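# Place tan bar as lower-right stroke of digit 6

## Task

Put one tan bar down lying flat with its long axis running front to back. Its far end must touch the near face of the yellow middle bar at that bar's right end, and its right edge must line up with the yellow bar's right edge, forming the lower-right stroke of a 6. Leave every other piece undisturbed, and at the end neither arm may be in contact with any bar.

## Robot and tools

ROBOT. There are two six-joint arms, left_arm and right_arm, and each has a parallel gripper. The scene frame has its origin at table-top height, midway between the nominal arm bases. +x points out over the table, +z points up, and left_arm sits on the +y side. These names do not match the sides of the camera images. Calibrated base positions: left_arm at (-0.006, +0.246, 0) m with quat_wxyz (1, 0, 0, +0.019). right_arm at (0, -0.273, 0) m with quat_wxyz (1, 0, 0, -0.006). Each arm reports its hand position, orientation and targets in its own base frame. Fixed cameras and the table use the scene frame. A camera stand stands behind the arms. The gripper fingers point along the gripper's +z axis and close along its y axis. end_effector_position is the point midway between the finger pads, roughly 1 cm behind the tips. Reported poses can be wrong by a few cm, and the error grows at long reach.

ROW FORMAT. Every command row is one flat list of 14 numbers covering both arms, even when only one arm moves. The first 7 are for left_arm: six joint angles, then the opening. The next 7 are the same for right_arm. Joint order inside each block is shoulder (joint2), elbow (joint3), wrist roll (joint6), wrist pitch (joint4), waist (joint1), wrist yaw (joint5). Joint values are absolute target angles in radians, on the same scale that Joint positions prints. They are not offsets. Stated ranges: shoulder 0.000 to 3.142, elbow 0.000 to 3.142, wrist roll -2.094 to 2.094, wrist pitch -1.571 to 1.571, waist -2.618 to 3.054, wrist yaw -1.571 to 1.571. A call is rejected if a target goes more than 0.059 rad beyond a range end and also lies further out than the current angle. The true ends may differ from these by up to 0.059 rad. If the result says "joint sent to its limit", that joint was clipped at its end. The opening runs from -1 (closed) to +1 (fully open). To keep a gripper unchanged, repeat its current command, because 0 counts as a real command. To hold a joint still, resend its value from "Joint targets". On each control step a joint's target can lead its measured angle by at most 0.339 rad for waist, shoulder and elbow, and by 2.2 rad for the wrist joints. If a target row would move the hand more than 200 mm, that arm's targets are scaled back.

TOOLS.
- execute_actions(actions, cameras): actions is a list of actions. Each action is a table of up to 15 rows, one row per 1/30 s step. A shorter table repeats its last row until all 15 steps are used. Each action lasts 0.5 s. An empty actions list returns the state and all camera images. cameras is a list of names, ["all"], or [].
- move(target, speed, blend, opening_speed, grip_force, blocking, cameras): moves every joint smoothly toward absolute joint targets. target is either one 14-number row or a list of up to 15 rows, and the whole list must fit within 10 s. speed is in rad/s (0.01 to 12.57, default 0.5) and applies to the joint with the longest travel. It can be one value or one value per target. blend is in rad: it rounds the corners at intermediate targets, and 0 means stop at each one. opening_speed is per second on the -1..1 scale, at least 0.2, and gives slow closing. grip_force is in newtons per pad (10 to 50, full force by default). It can be one value or one per arm, and it persists. Low force closes slowly. With blocking=false the result comes back after about 0.5 s while the motion keeps running, and a new move replaces the running one. Grippers trace curves, not straight lines, and the paths do not avoid obstacles. The result adds a "move:" line with done, off_target, moving, held or fault, and it may add limits=held.
- wait(seconds 0 to 10, cameras): the arms hold their last command.
- stop(cameras): brakes a running move.
- zoom_image(camera, region): camera is cam_head_left or cam_head_right (both 672x504). region is [x0, y0, x1, y1] in pixels, with a maximum size of 504x504.
- read_manual(section): licence text only.
- finished_scene(scene 1 to 3): ends the scene for good. After ending scene 1, make no further calls in that reply.

RESULTS. Joint positions and Joint velocities list one block per arm in the joint order above, then the finger-pad gap in m (0.094 means fully open). "Joint targets" shows what the joints are being driven toward right now. "Tool commands" shows the current gripper commands. grip_measured is the finger opening on the command scale. With nothing held it can read a little wide. On a hard part it reads slightly under the part's width. grip_effort_nm is the gripper motor effort (negative means closing) and is not the pad force. Joint torques are in N m, with positive pointing toward larger angles. Entries 1, 2 and 5 wrap around at ±28. A line saying "joint command not followed" means the clearance check altered or withheld some steps. Results from actions also include step readings. Motor temperatures are reported. MOTOR HOT appears at 75 °C. At 90 °C a fault folds that arm and leaves it idle, and at 100 °C the arm goes limp. Holding loads, reaching far out, or pushing against something that cannot move all heat the motors.

AVOID. Do not drop parts or release them while they are moving. Do not slam, strike or shove hard, especially fixed or heavy objects. Do not knock pieces off the table or leave any piece off it. Keep the two arms from contacting each other, and never close one gripper on the other arm's fingers. Keep the wrist-camera cable off objects, fixtures and the table. Any stop of an arm also costs. Before finishing, open the gripper and withdraw so that no arm touches any bar.

Each tool is called after "Request:" in YAML: its name, and indented under it one key for each argument.

## Session

Request:
execute_actions:
  actions: []

Request:
zoom_image:
  camera: "cam_head_left"
  region: [180, 120, 380, 270]

Request:
zoom_image:
  camera: "cam_head_right"
  region: [180, 120, 380, 270]

Scene clock: 0.00 s.
left_arm: end_effector_position=(+0.4016, +0.0379, +0.1109) grip_measured=+1.000 grip_effort_nm=n/a end_effector_quat_wxyz=(+0.594, -0.068, +0.800, +0.046) | right_arm: end_effector_position=(+0.4052, +0.0114, +0.1024) grip_measured=+1.000 grip_effort_nm=n/a end_effector_quat_wxyz=(+0.585, +0.013, +0.811, -0.003)
Joint names: [shoulder, elbow, wrist roll, wrist pitch, waist, wrist yaw]
Joint positions: left_arm=[1.529 0.381 -0.043 0.853 0.039 -0.119 0.094] | right_arm=[1.553 0.392 0.037 0.84 0.06 0.077 0.094]
Joint velocities: within noise
Joint torques (N m): no reading
Motor temperatures (°C): left_arm=[31 33 26 30 28 28 26] | right_arm=[31 33 27 27 27 28 27]
Heat: left arm: 33 °C; right arm: 33 °C.
Joint targets: left_arm=[1.522 0.388 -0.043 0.855 0.039 -0.120] | right_arm=[1.545 0.400 0.036 0.844 0.060 0.078]
Tool commands: left_gripper/opening=+1.0 right_gripper/opening=+1.0

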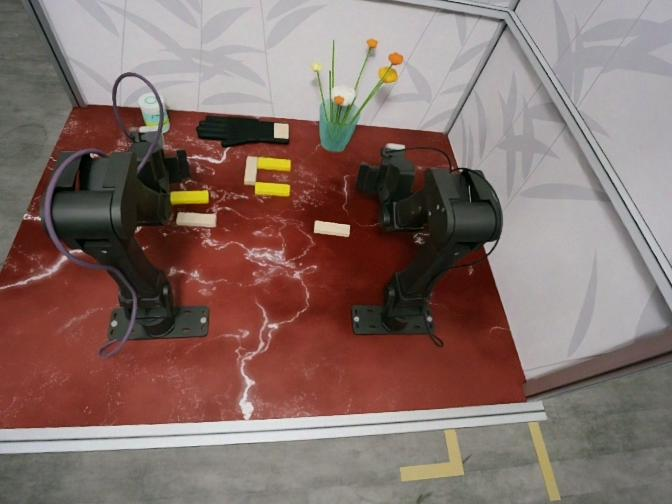

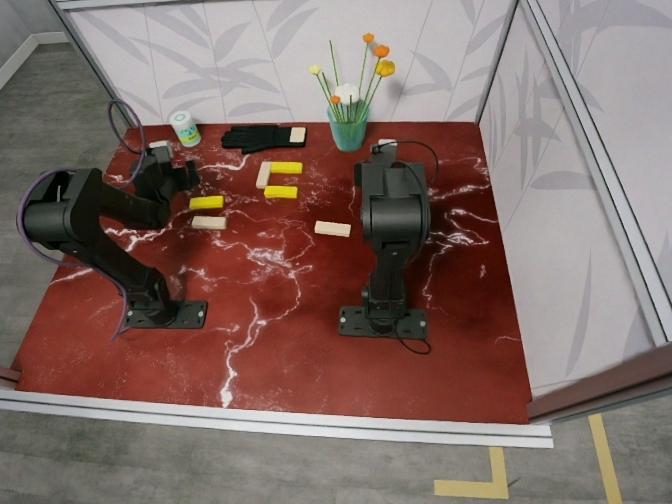

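Scaled by 2.520.

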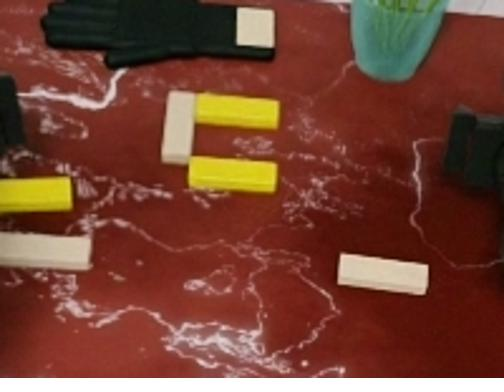

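Scaled by 2.520.

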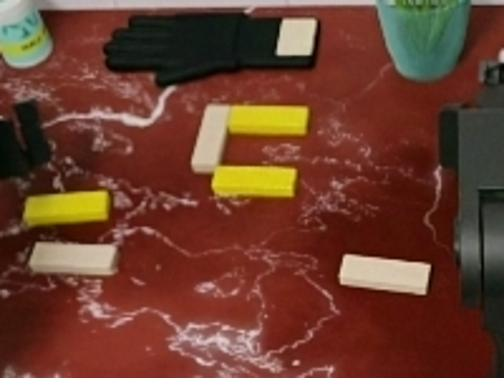

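Request:
move:
  target:
    - [1.522,0.388,-0.043,0.855,0.039,-0.120,1,1.673,1.1486,-0.922,-1.0466,0.5157,0,1]
    - [1.522,0.388,-0.043,0.855,0.039,-0.120,1,1.7446,1.0212,-0.922,-0.8474,0.5157,0,1]
  speed: [1.2,0.3]
  blend: [0.03,0]
  cameras: ["all"]

Request:
zoom_image:
  camera: "cam_head_left"
  region: [250, 150, 400, 260]

Request:
zoom_image:
  camera: "cam_head_right"
  region: [250, 150, 400, 260]

Scene clock: 6.87 s.
left_arm: end_effector_position=(+0.4016, +0.0379, +0.1109) grip_measured=+1.000 grip_effort_nm=0.01 end_effector_quat_wxyz=(+0.594, -0.068, +0.800, +0.046) | right_arm: end_effector_position=(+0.2534, +0.1405, +0.0173) grip_measured=+1.000 grip_effort_nm=-0.03 end_effector_quat_wxyz=(+0.004, -0.655, +0.755, -0.009)
Joint names: [shoulder, elbow, wrist roll, wrist pitch, waist, wrist yaw]
Joint positions: left_arm=[1.529 0.381 -0.043 0.853 0.039 -0.119 0.094] | right_arm=[1.727 1.029 -0.917 -0.862 0.513 0.016 0.094]
Joint torques (N m): left_arm=[-6.15 5.93 0 1.91 0.05 -0.04] | right_arm=[-5.11 4.64 -0.06 0.32 0.25 -0.15]
Heat: left arm: 34 °C; right arm: 34 °C.
Joint targets: left_arm=[1.522 0.388 -0.043 0.855 0.039 -0.120] | right_arm=[1.745 1.021 -0.922 -0.848 0.516 0.000]
move: done

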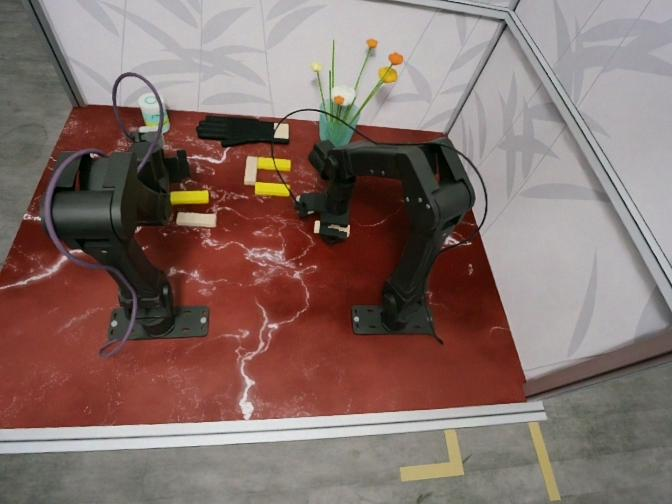

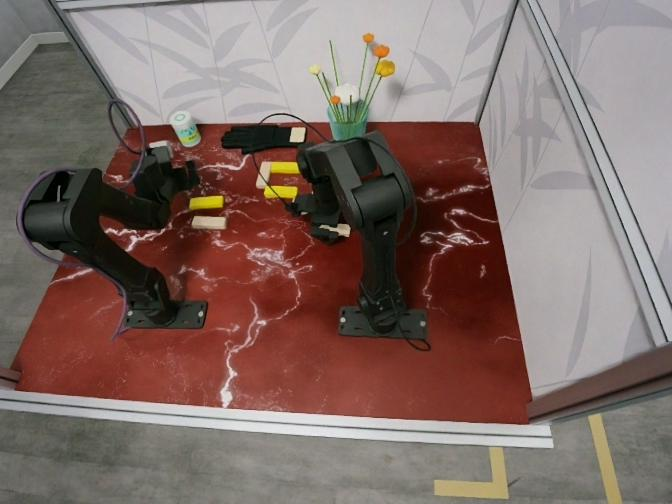

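Scaled by 3.360.

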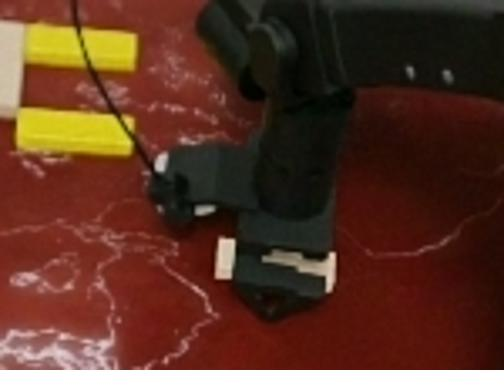

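Scaled by 3.360.

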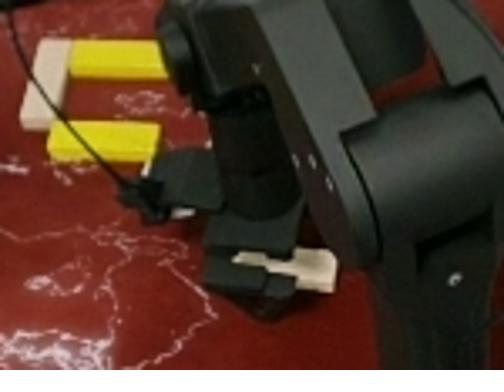

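Request:
move:
  target:
    - [1.522,0.388,-0.043,0.855,0.039,-0.120,1,1.7446,1.0212,-0.922,-0.8474,0.5157,0,-0.65]
    - [1.522,0.388,-0.043,0.855,0.039,-0.120,1,1.673,1.1486,-0.922,-1.0466,0.5157,0,-0.65]
    - [1.522,0.388,-0.043,0.855,0.039,-0.120,1,2.0817,1.542,0.736,-1.031,0.7478,0,-0.65]
  speed: [0.3,0.4,0.8]
  blend: [0,0.03,0]
  opening_speed: 2
  cameras: ["all"]

Request:
zoom_image:
  camera: "cam_head_left"
  region: [230, 140, 330, 240]

Request:
zoom_image:
  camera: "cam_head_right"
  region: [230, 140, 330, 240]

Scene clock: 12.23 s.
left_arm: end_effector_position=(+0.4016, +0.0379, +0.1109) grip_measured=+1.000 grip_effort_nm=0.01 end_effector_quat_wxyz=(+0.594, -0.068, +0.800, +0.046) | right_arm: end_effector_position=(+0.2804, +0.2586, +0.0260) grip_measured=-0.404 grip_effort_nm=-1.04 end_effector_quat_wxyz=(-0.001, -0.007, +1.000, -0.004)
Joint names: [shoulder, elbow, wrist roll, wrist pitch, waist, wrist yaw]
Joint positions: left_arm=[1.529 0.381 -0.043 0.853 0.039 -0.119 0.094] | right_arm=[2.056 1.511 0.73 -1.034 0.745 0.005 0.028]
Joint torques (N m): left_arm=[-6.16 5.91 -0.01 1.9 0.05 -0.04] | right_arm=[-7.8 8.31 0.05 0.2 0.21 -0.04]
Heat: left arm: 34 °C; right arm: 35 °C.
Joint targets: left_arm=[1.522 0.388 -0.043 0.855 0.039 -0.120] | right_arm=[2.082 1.542 0.736 -1.031 0.748 0.000]
move: done

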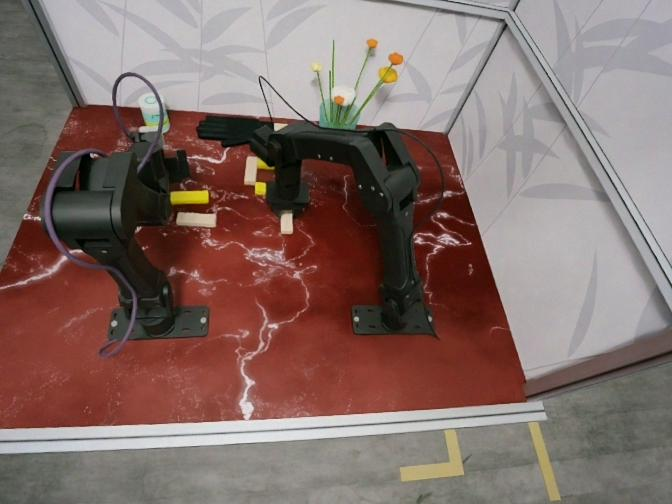

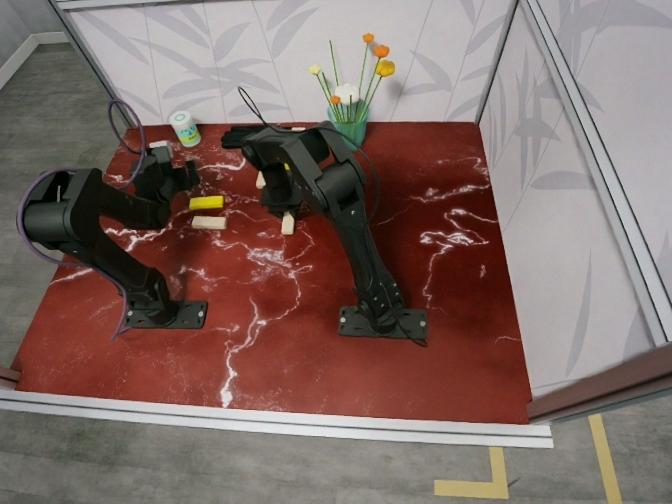

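Scaled by 5.040.

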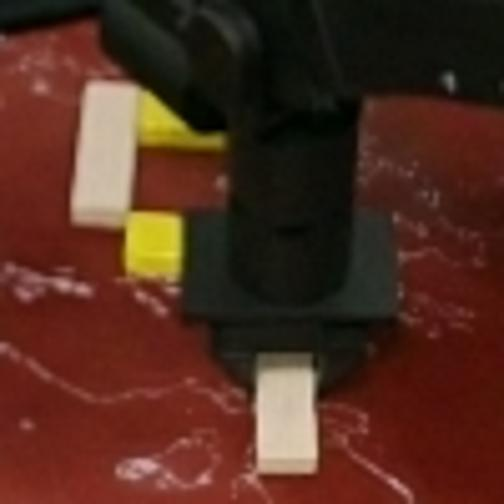

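Scaled by 5.040.

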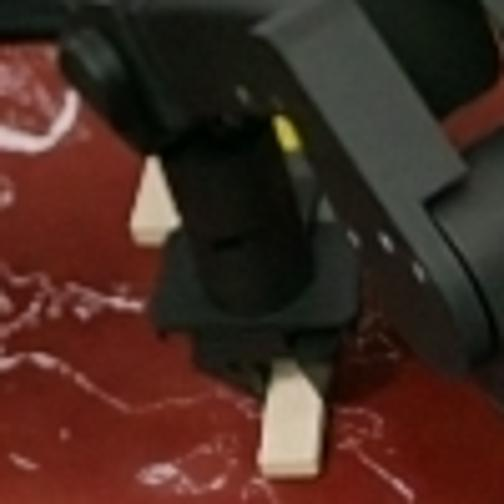

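Request:
move:
  target:
    - [1.522,0.388,-0.043,0.855,0.039,-0.120,1,2.1085,1.5669,0.685,-1.0292,0.697,0,-0.65]
    - [1.522,0.388,-0.043,0.855,0.039,-0.120,1,2.1876,1.6519,0.685,-1.0351,0.697,0,-0.65]
  speed: [0.3,0.15]
  blend: [0.02,0]
  cameras: ["all"]

Request:
zoom_image:
  camera: "cam_head_left"
  region: [230, 140, 330, 240]

Request:
zoom_image:
  camera: "cam_head_right"
  region: [230, 140, 330, 240]

Scene clock: 15.23 s.
left_arm: end_effector_position=(+0.4016, +0.0379, +0.1109) grip_measured=+1.000 grip_effort_nm=0.01 end_effector_quat_wxyz=(+0.594, -0.068, +0.800, +0.046) | right_arm: end_effector_position=(+0.3112, +0.2612, +0.0192) grip_measured=-0.404 grip_effort_nm=-1.05 end_effector_quat_wxyz=(-0.001, -0.004, +1.000, +0.001)
Joint names: [shoulder, elbow, wrist roll, wrist pitch, waist, wrist yaw]
Joint positions: left_arm=[1.529 0.381 -0.043 0.853 0.039 -0.119 0.094] | right_arm=[2.149 1.627 0.687 -1.05 0.694 -0.004 0.028]
Joint torques (N m): left_arm=[-6.16 5.93 -0.01 1.9 0.05 -0.04] | right_arm=[-7.54 7.79 -0.04 0.3 0.23 0.04]
Motor temperatures (°C): left_arm=[31 34 26 35 28 28 26] | right_arm=[32 35 27 28 27 28 28]
Heat: left arm: 35 °C; right arm: 35 °C.
Joint targets: left_arm=[1.522 0.388 -0.043 0.855 0.039 -0.120] | right_arm=[2.188 1.652 0.685 -1.035 0.697 0.000]
move: off_target (right_arm); right_arm: the shoulder is farthest, 0.039 rad from its target

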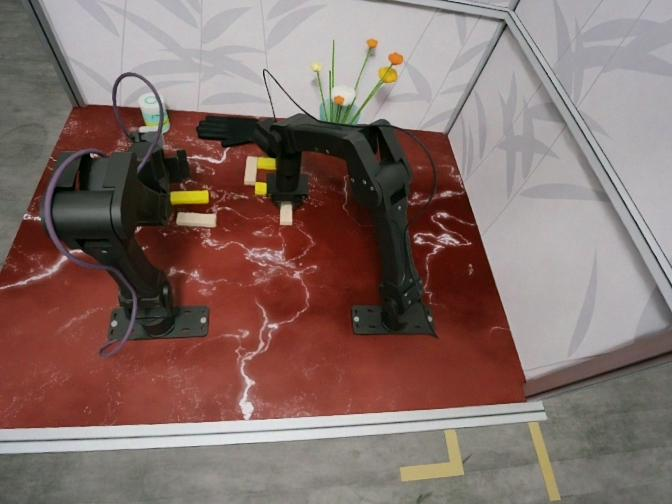

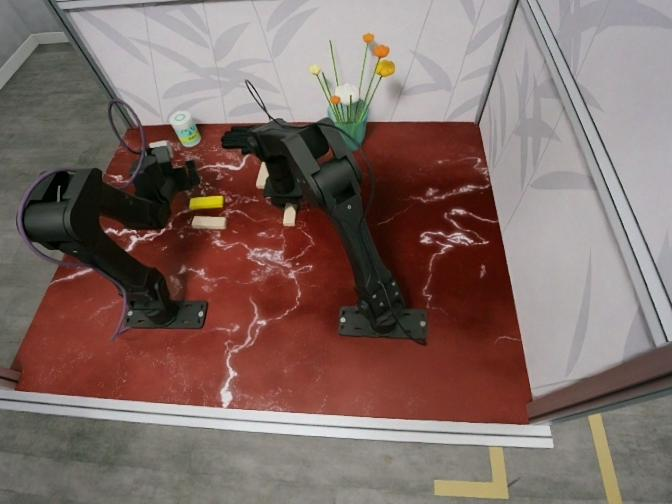

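Scaled by 5.040.

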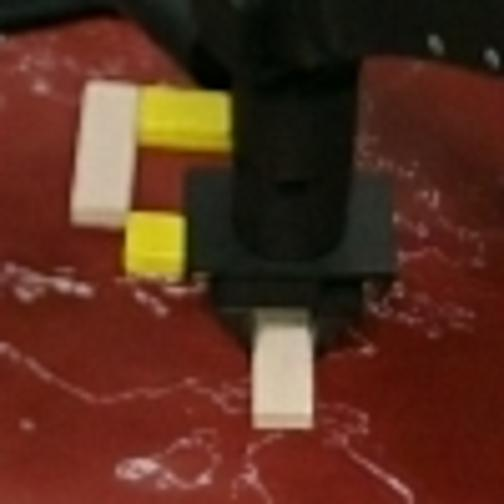

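Scaled by 5.040.

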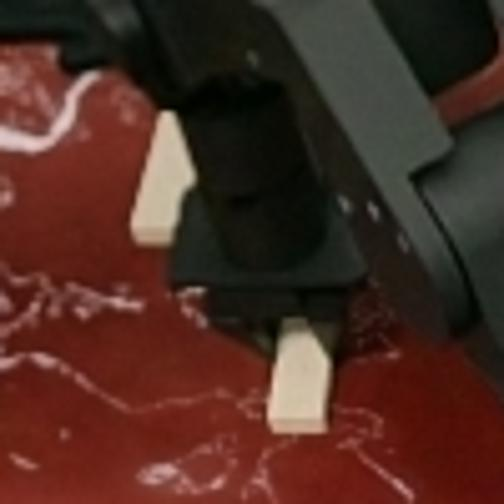

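Request:
move:
  target:
    - [1.522,0.388,-0.043,0.855,0.039,-0.120,1,2.1876,1.6519,0.690,-1.0351,0.707,0,-0.65]
    - [1.522,0.388,-0.043,0.855,0.039,-0.120,1,2.1876,1.6519,0.690,-1.0351,0.707,0,-0.1]
    - [1.522,0.388,-0.043,0.855,0.039,-0.120,1,2.15,1.95,0.690,-1.371,0.707,0,-0.1]
    - [1.522,0.388,-0.043,0.855,0.039,-0.120,1,1.65,1.25,0.685,-1.171,0.2,0,-0.1]
  speed: [0.2,0.3,0.4,1]
  blend: [0,0,0.05,0]
  opening_speed: 1
  cameras: ["all"]

Request:
zoom_image:
  camera: "cam_head_left"
  region: [250, 165, 310, 235]

Request:
zoom_image:
  camera: "cam_head_right"
  region: [250, 165, 310, 235]

Scene clock: 20.50 s.
left_arm: end_effector_position=(+0.4016, +0.0379, +0.1109) grip_measured=+1.000 grip_effort_nm=0.01 end_effector_quat_wxyz=(+0.594, -0.068, +0.800, +0.046) | right_arm: end_effector_position=(+0.2815, +0.0584, +0.0835) grip_measured=-0.102 grip_effort_nm=0.07 end_effector_quat_wxyz=(-0.021, +0.242, +0.970, -0.007)
Joint names: [shoulder, elbow, wrist roll, wrist pitch, waist, wrist yaw]
Joint positions: left_arm=[1.529 0.381 -0.043 0.853 0.039 -0.119 0.094] | right_arm=[1.687 1.259 0.687 -1.186 0.198 -0.005 0.042]
Joint torques (N m): left_arm=[-6.15 5.91 -0.01 1.91 0.05 -0.03] | right_arm=[-9.69 4.83 -0.02 0.25 0.25 0.06]
Heat: left arm: 35 °C; right arm: 36 °C.
Joint targets: left_arm=[1.522 0.388 -0.043 0.855 0.039 -0.120] | right_arm=[1.650 1.250 0.685 -1.171 0.200 0.000]
move: off_target (right_arm); target 2's new numbers were sent with right_arm's shoulder 0.039 rad from that target; right_arm: the shoulder is farthest, 0.037 rad from its target

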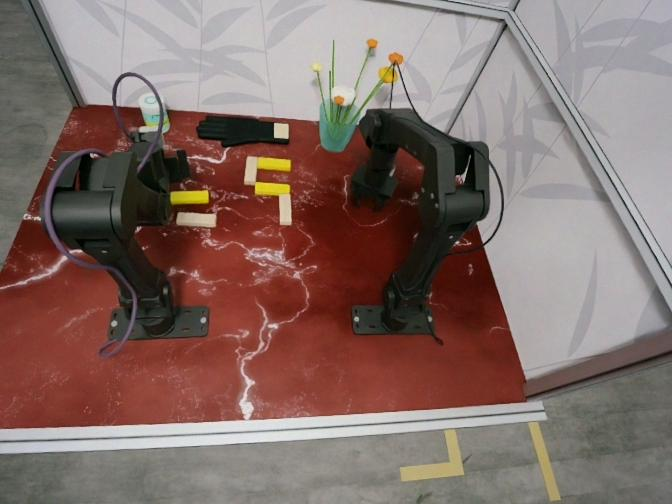

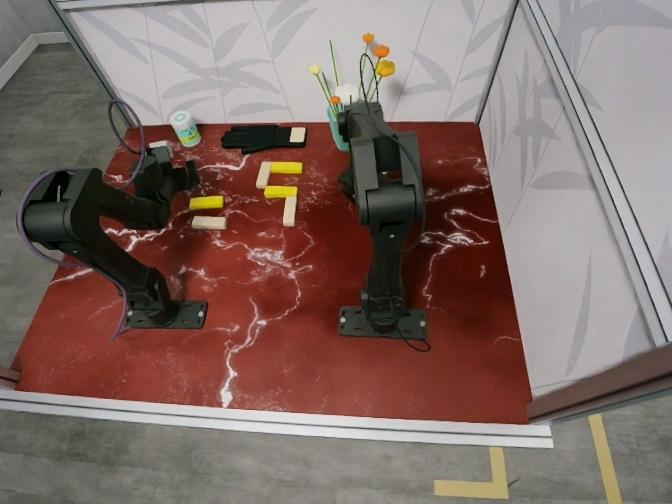

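Scaled by 7.200.

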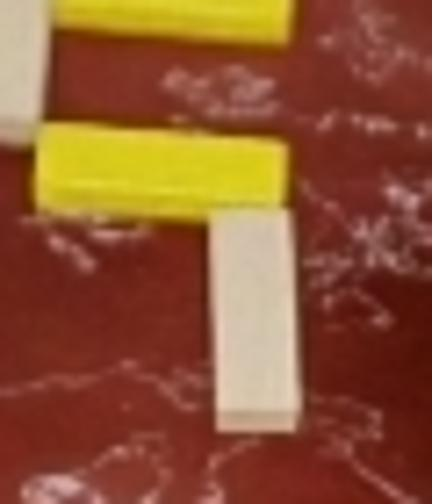

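Scaled by 7.200.

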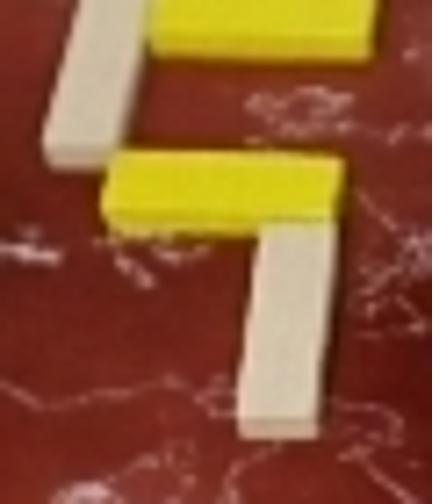

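Request:
zoom_image:
  camera: "cam_head_left"
  region: [268, 178, 298, 202]

Request:
zoom_image:
  camera: "cam_head_right"
  region: [276, 180, 306, 204]

Scaled by 16.800.

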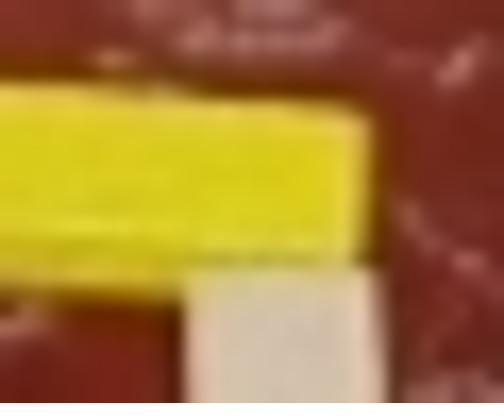

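Scaled by 16.800.

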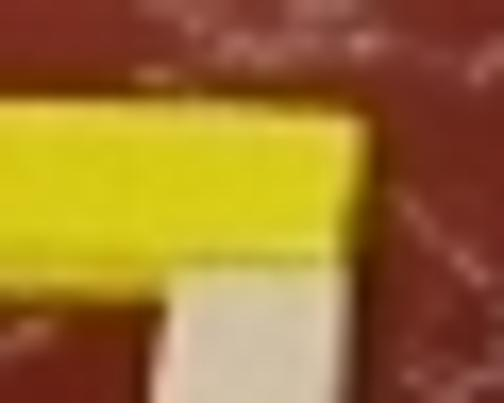

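Request:
move:
  target:
    - [1.522,0.388,-0.043,0.855,0.039,-0.120,1,2.15,1.95,0.690,-1.371,0.707,0,-0.1]
    - [1.522,0.388,-0.043,0.855,0.039,-0.120,1,2.1876,1.6519,0.690,-1.0351,0.707,0,-0.1]
    - [1.522,0.388,-0.043,0.855,0.039,-0.120,1,2.1876,1.6519,0.690,-1.0351,0.707,0,-0.65]
  speed: [1,0.4,0.3]
  blend: [0.03,0,0]
  opening_speed: 1

Request:
move:
  target: [1.522,0.388,-0.043,0.855,0.039,-0.120,1,2.205,1.6866,0.680,-1.0525,0.700,0,-0.65]
  speed: 0.1

Scene clock: 27.03 s.
left_arm: end_effector_position=(+0.4016, +0.0379, +0.1109) grip_measured=+1.000 grip_effort_nm=0.01 end_effector_quat_wxyz=(+0.594, -0.068, +0.800, +0.046) | right_arm: end_effector_position=(+0.3124, +0.2722, +0.0211) grip_measured=-0.399 grip_effort_nm=-1.04 end_effector_quat_wxyz=(+0.004, -0.012, +1.000, +0.007)
Joint names: [shoulder, elbow, wrist roll, wrist pitch, waist, wrist yaw]
Joint positions: left_arm=[1.529 0.381 -0.043 0.853 0.039 -0.119 0.094] | right_arm=[2.163 1.658 0.687 -1.052 0.712 -0.006 0.028]
Joint torques (N m): left_arm=[-6.15 5.91 -0.01 1.91 0.03 -0.04] | right_arm=[-8.88 5.11 0.02 0.34 -0.49 0.05]
Heat: left arm: 36 °C; right arm: 36 °C.
Joint targets: left_arm=[1.522 0.388 -0.043 0.855 0.039 -0.120] | right_arm=[2.188 1.652 0.690 -1.035 0.707 0.000]
move: done

Scene clock: 27.77 s.
left_arm: end_effector_position=(+0.4016, +0.0379, +0.1109) grip_measured=+1.000 grip_effort_nm=0.01 end_effector_quat_wxyz=(+0.594, -0.068, +0.800, +0.046) | right_arm: end_effector_position=(+0.3136, +0.2709, +0.0210) grip_measured=-0.400 grip_effort_nm=-1.05 end_effector_quat_wxyz=(+0.003, -0.011, +1.000, +0.006)
Joint names: [shoulder, elbow, wrist roll, wrist pitch, waist, wrist yaw]
Joint positions: left_arm=[1.529 0.381 -0.043 0.853 0.039 -0.119 0.094] | right_arm=[2.166 1.663 0.685 -1.055 0.708 -0.006 0.028]
Joint torques (N m): left_arm=[-6.15 5.91 -0.01 1.9 0.05 -0.04] | right_arm=[-7.65 7.87 -0.07 0.23 -0.66 0.07]
Heat: left arm: 36 °C; right arm: 36 °C.
Joint targets: left_arm=[1.522 0.388 -0.043 0.855 0.039 -0.120] | right_arm=[2.205 1.687 0.680 -1.052 0.700 0.000]
move: off_target (right_arm); right_arm: the shoulder is farthest, 0.039 rad from its target

Request:
move:
  target:
    - [1.522,0.388,-0.043,0.855,0.039,-0.120,1,2.17,1.64,0.718,-1.041,0.690,0,-0.65]
    - [1.522,0.388,-0.043,0.855,0.039,-0.120,1,2.205,1.6866,0.718,-1.0525,0.690,0,-0.65]
  speed: [0.15,0.1]
  cameras: ["all"]

Request:
zoom_image:
  camera: "cam_head_left"
  region: [230, 140, 330, 240]

Request:
zoom_image:
  camera: "cam_head_right"
  region: [230, 140, 330, 240]

Scene clock: 30.67 s.
left_arm: end_effector_position=(+0.4016, +0.0379, +0.1109) grip_measured=+1.000 grip_effort_nm=0.01 end_effector_quat_wxyz=(+0.594, -0.068, +0.800, +0.046) | right_arm: end_effector_position=(+0.3156, +0.2686, +0.0210) grip_measured=-0.400 grip_effort_nm=-1.04 end_effector_quat_wxyz=(+0.002, +0.006, +1.000, +0.007)
Joint names: [shoulder, elbow, wrist roll, wrist pitch, waist, wrist yaw]
Joint positions: left_arm=[1.529 0.381 -0.043 0.853 0.039 -0.119 0.094] | right_arm=[2.166 1.663 0.712 -1.055 0.7 -0.008 0.028]
Joint torques (N m): left_arm=[-6.15 5.93 -0.01 1.9 0.05 -0.04] | right_arm=[-7.69 7.9 0.08 0.23 -0.9 0.1]
Heat: left arm: 37 °C; right arm: 36 °C.
Joint targets: left_arm=[1.522 0.388 -0.043 0.855 0.039 -0.120] | right_arm=[2.205 1.687 0.718 -1.053 0.690 0.000]
move: off_target (right_arm); right_arm: the shoulder is farthest, 0.039 rad from its target

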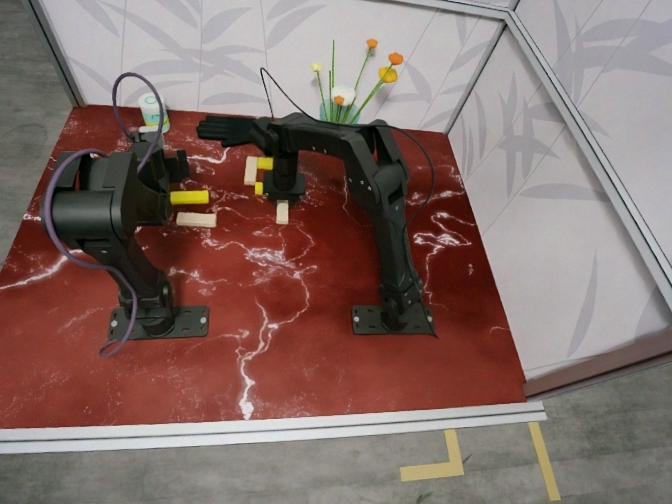

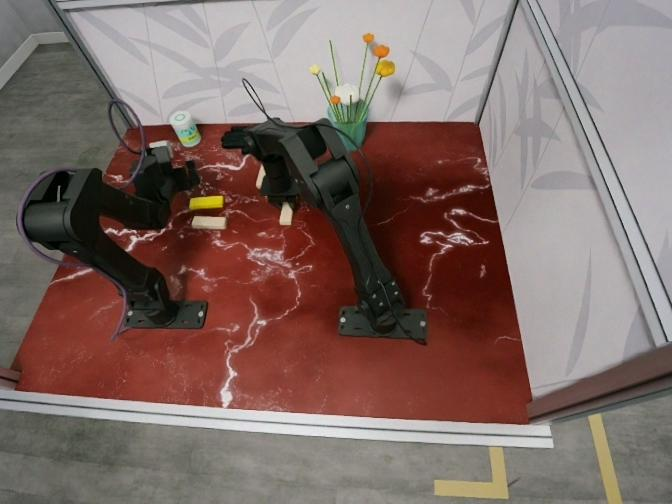

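Scaled by 5.040.

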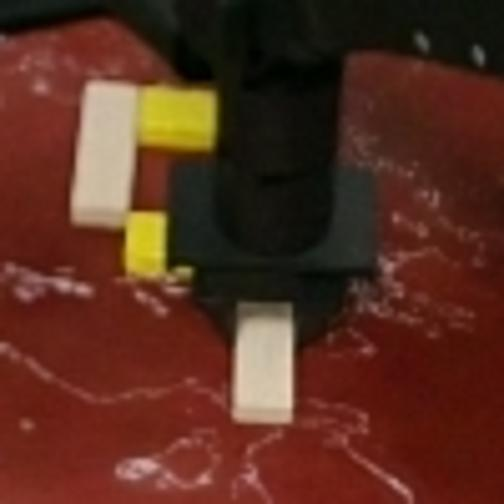

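Scaled by 5.040.

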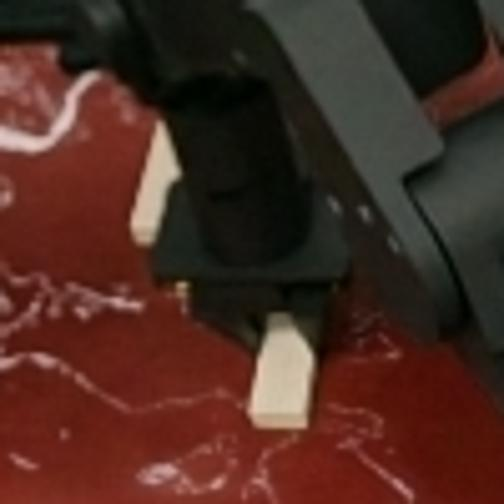

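Request:
move:
  target:
    - [1.522,0.388,-0.043,0.855,0.039,-0.120,1,2.16,1.66,0.716,-1.071,0.700,0,-0.65]
    - [1.522,0.388,-0.043,0.855,0.039,-0.120,1,2.16,1.66,0.716,-1.071,0.6905,0,-0.65]
    - [1.522,0.388,-0.043,0.855,0.039,-0.120,1,2.208,1.691,0.716,-1.0525,0.6905,0,-0.65]
  speed: [0.15,0.1,0.1]
  cameras: ["all"]

Request:
zoom_image:
  camera: "cam_head_left"
  region: [230, 140, 330, 240]

Request:
zoom_image:
  camera: "cam_head_right"
  region: [230, 140, 330, 240]

Scene clock: 33.80 s.
left_arm: end_effector_position=(+0.4016, +0.0379, +0.1109) grip_measured=+1.000 grip_effort_nm=0.01 end_effector_quat_wxyz=(+0.594, -0.068, +0.800, +0.046) | right_arm: end_effector_position=(+0.3163, +0.2690, +0.0209) grip_measured=-0.400 grip_effort_nm=-1.04 end_effector_quat_wxyz=(+0.002, +0.006, +1.000, +0.007)
Joint names: [shoulder, elbow, wrist roll, wrist pitch, waist, wrist yaw]
Joint positions: left_arm=[1.529 0.381 -0.043 0.853 0.039 -0.119 0.094] | right_arm=[2.169 1.667 0.712 -1.056 0.699 -0.008 0.028]
Joint torques (N m): left_arm=[-6.16 5.96 -0.01 1.91 0.05 -0.04] | right_arm=[-7.69 7.84 0.05 0.24 -0.77 0.09]
Heat: left arm: 37 °C; right arm: 36 °C.
Joint targets: left_arm=[1.522 0.388 -0.043 0.855 0.039 -0.120] | right_arm=[2.208 1.691 0.716 -1.052 0.691 0.000]
move: off_target (right_arm); right_arm: the shoulder is farthest, 0.039 rad from its target

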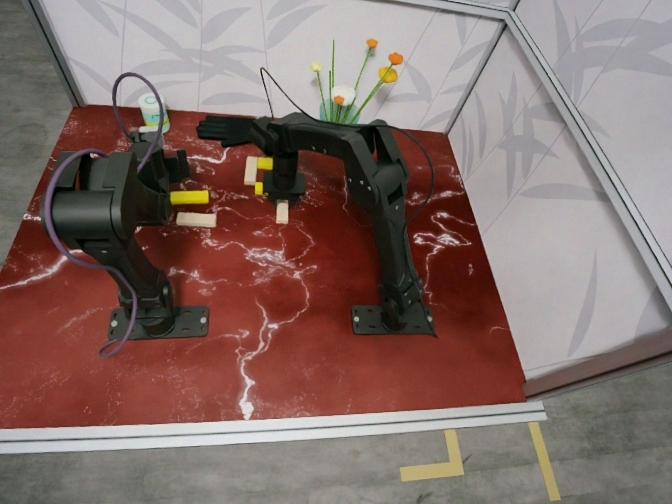

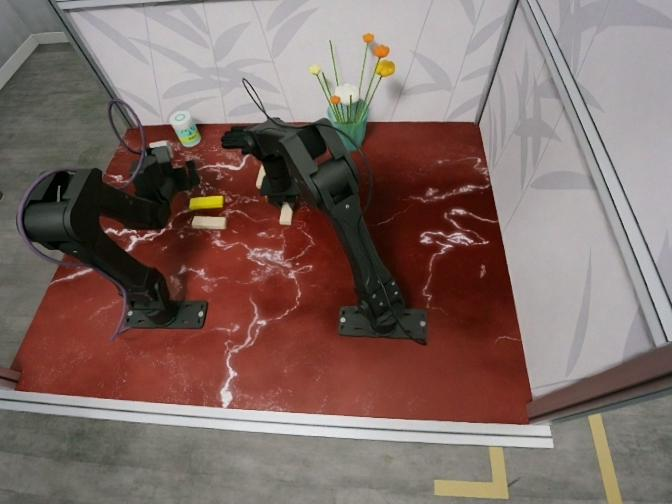

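Scaled by 5.040.

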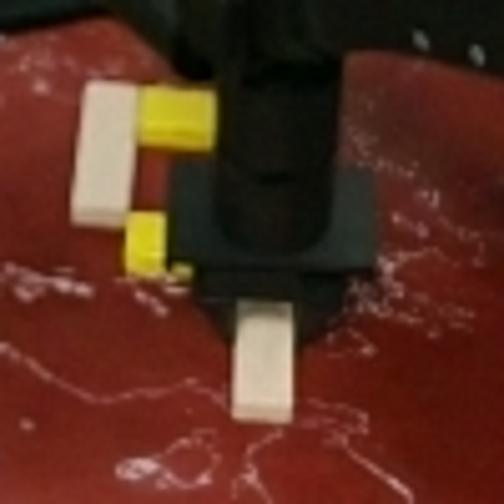

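Scaled by 5.040.

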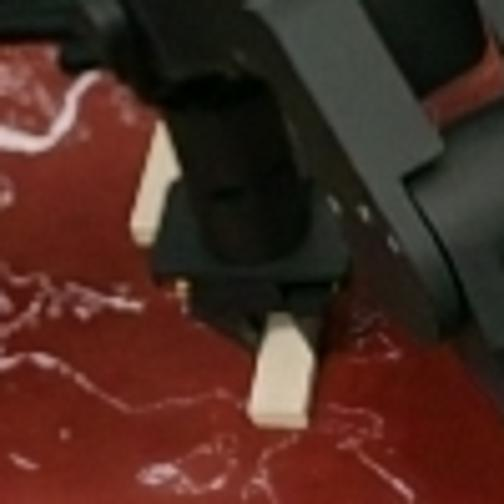

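Request:
move:
  target:
    - [1.522,0.388,-0.043,0.855,0.039,-0.120,1,2.15,1.65,0.716,-1.071,0.690,0,-0.65]
    - [1.522,0.388,-0.043,0.855,0.039,-0.120,1,2.15,1.65,0.704,-1.071,0.680,0,-0.65]
    - [1.522,0.388,-0.043,0.855,0.039,-0.120,1,2.201,1.683,0.704,-1.0525,0.680,0,-0.65]
  speed: [0.15,0.1,0.1]
  cameras: ["all"]

Request:
zoom_image:
  camera: "cam_head_left"
  region: [230, 140, 330, 240]

Scene clock: 36.83 s.
left_arm: end_effector_position=(+0.4016, +0.0379, +0.1109) grip_measured=+1.000 grip_effort_nm=0.01 end_effector_quat_wxyz=(+0.594, -0.068, +0.800, +0.046) | right_arm: end_effector_position=(+0.3191, +0.2648, +0.0209) grip_measured=-0.400 grip_effort_nm=-1.05 end_effector_quat_wxyz=(+0.001, +0.011, +1.000, +0.006)
Joint names: [shoulder, elbow, wrist roll, wrist pitch, waist, wrist yaw]
Joint positions: left_arm=[1.529 0.381 -0.043 0.853 0.039 -0.119 0.094] | right_arm=[2.169 1.667 0.709 -1.059 0.687 -0.008 0.028]
Joint torques (N m): left_arm=[-6.16 5.91 0 1.91 0.05 -0.05] | right_arm=[-8.31 7.09 -0.05 0.25 -0.7 0.05]
Heat: left arm: 37 °C; right arm: 36 °C.
Joint targets: left_arm=[1.522 0.388 -0.043 0.855 0.039 -0.120] | right_arm=[2.201 1.683 0.704 -1.053 0.680 0.000]
move: done

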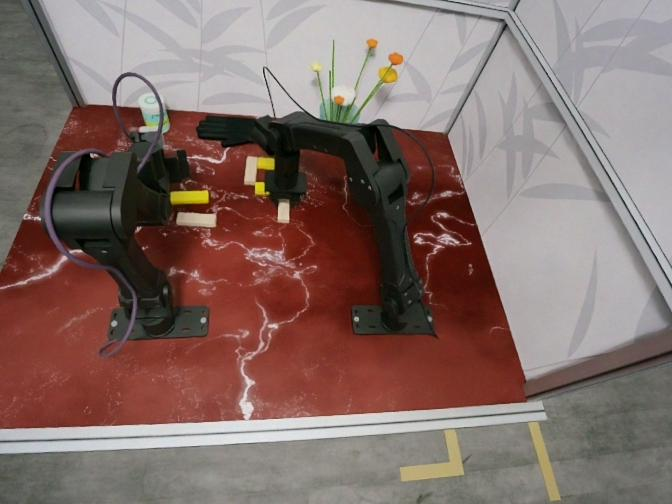

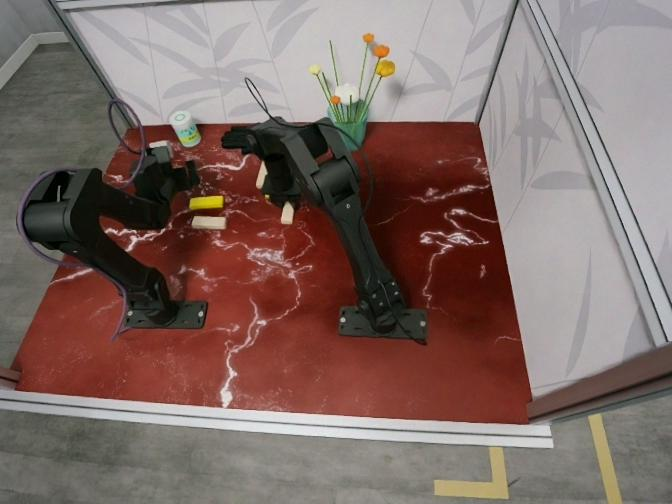

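Scaled by 5.040.

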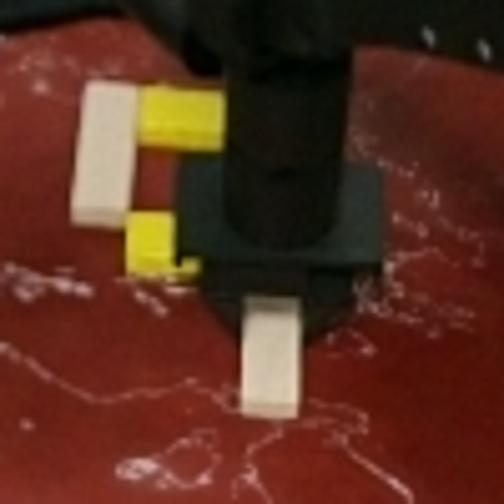

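Request:
move:
  target:
    - [1.522,0.388,-0.043,0.855,0.039,-0.120,1,2.195,1.683,0.707,-1.057,0.685,0,-0.65]
    - [1.522,0.388,-0.043,0.855,0.039,-0.120,1,2.195,1.683,0.707,-1.057,0.685,0,-0.2]
    - [1.522,0.388,-0.043,0.855,0.039,-0.120,1,2.15,1.95,0.707,-1.371,0.685,0,-0.2]
    - [1.522,0.388,-0.043,0.855,0.039,-0.120,1,1.65,1.25,0.685,-1.171,0.2,0,-0.2]
  speed: [0.2,0.3,0.4,1]
  blend: [0,0,0.05,0]
  opening_speed: 1
  cameras: ["all"]

Request:
zoom_image:
  camera: "cam_head_left"
  region: [250, 165, 310, 235]

Request:
zoom_image:
  camera: "cam_head_right"
  region: [250, 165, 310, 235]

Request:
zoom_image:
  camera: "cam_head_left"
  region: [268, 178, 298, 202]

Request:
zoom_image:
  camera: "cam_head_right"
  region: [276, 180, 306, 204]

Scene clock: 41.63 s.
left_arm: end_effector_position=(+0.4016, +0.0379, +0.1109) grip_measured=+1.000 grip_effort_nm=0.01 end_effector_quat_wxyz=(+0.594, -0.068, +0.800, +0.046) | right_arm: end_effector_position=(+0.2816, +0.0584, +0.0835) grip_measured=-0.202 grip_effort_nm=0.07 end_effector_quat_wxyz=(-0.021, +0.244, +0.970, -0.006)
Joint names: [shoulder, elbow, wrist roll, wrist pitch, waist, wrist yaw]
Joint positions: left_arm=[1.529 0.381 -0.043 0.853 0.039 -0.119 0.094] | right_arm=[1.687 1.26 0.69 -1.186 0.197 -0.006 0.038]
Joint torques (N m): left_arm=[-6.16 5.91 0 1.9 0.05 -0.04] | right_arm=[-9.78 4.92 -0.05 0.21 0.24 0.06]
Heat: left arm: 38 °C; right arm: 36 °C.
Joint targets: left_arm=[1.522 0.388 -0.043 0.855 0.039 -0.120] | right_arm=[1.650 1.250 0.685 -1.171 0.200 0.000]
move: off_target (right_arm); right_arm: the shoulder is farthest, 0.037 rad from its target

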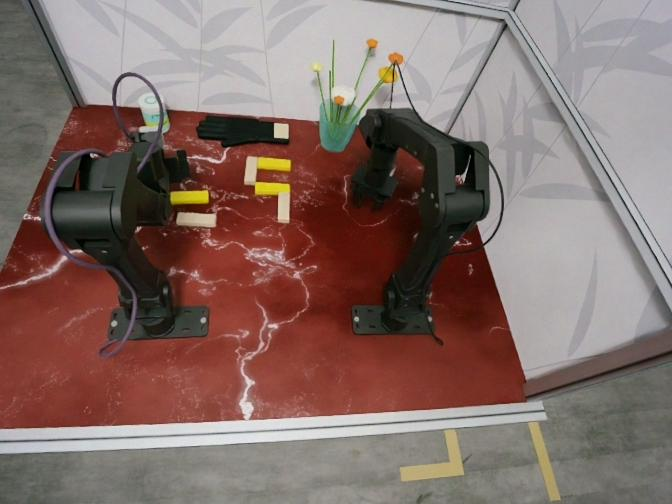

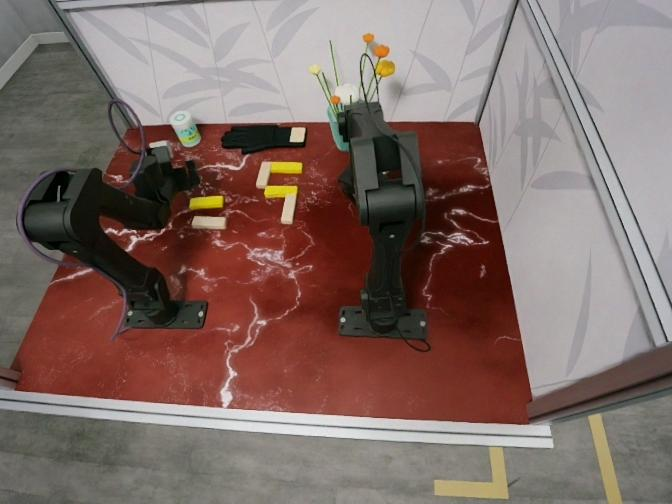

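Scaled by 7.200.

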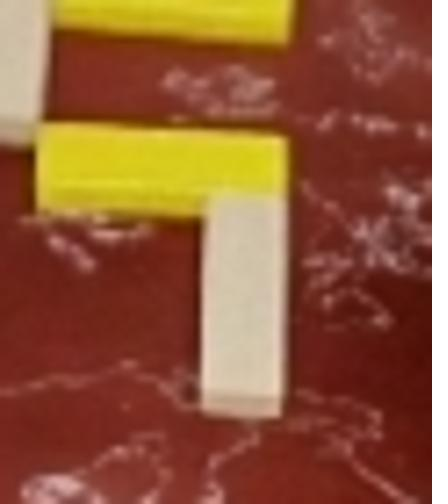

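Scaled by 7.200.

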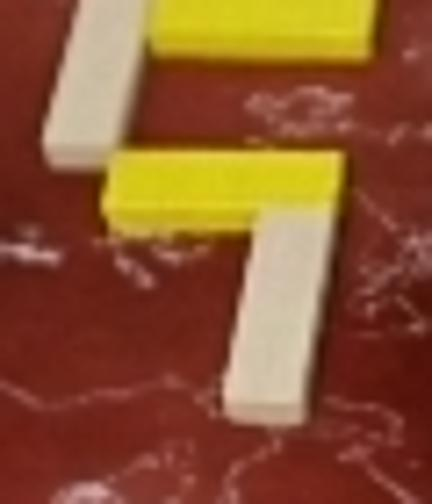

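Scaled by 16.800.

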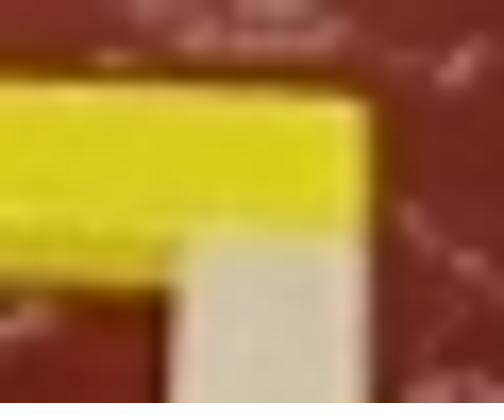

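Scaled by 16.800.

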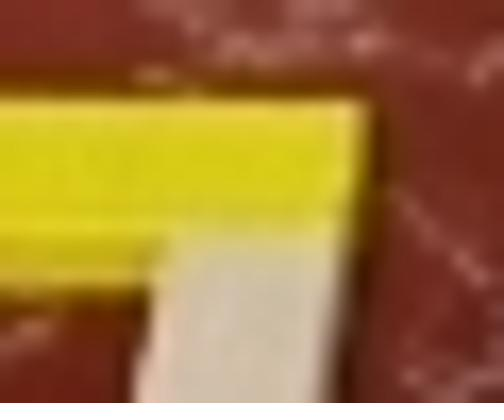

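Request:
finished_scene:
  scene: 2

The scene is finished: the task was done.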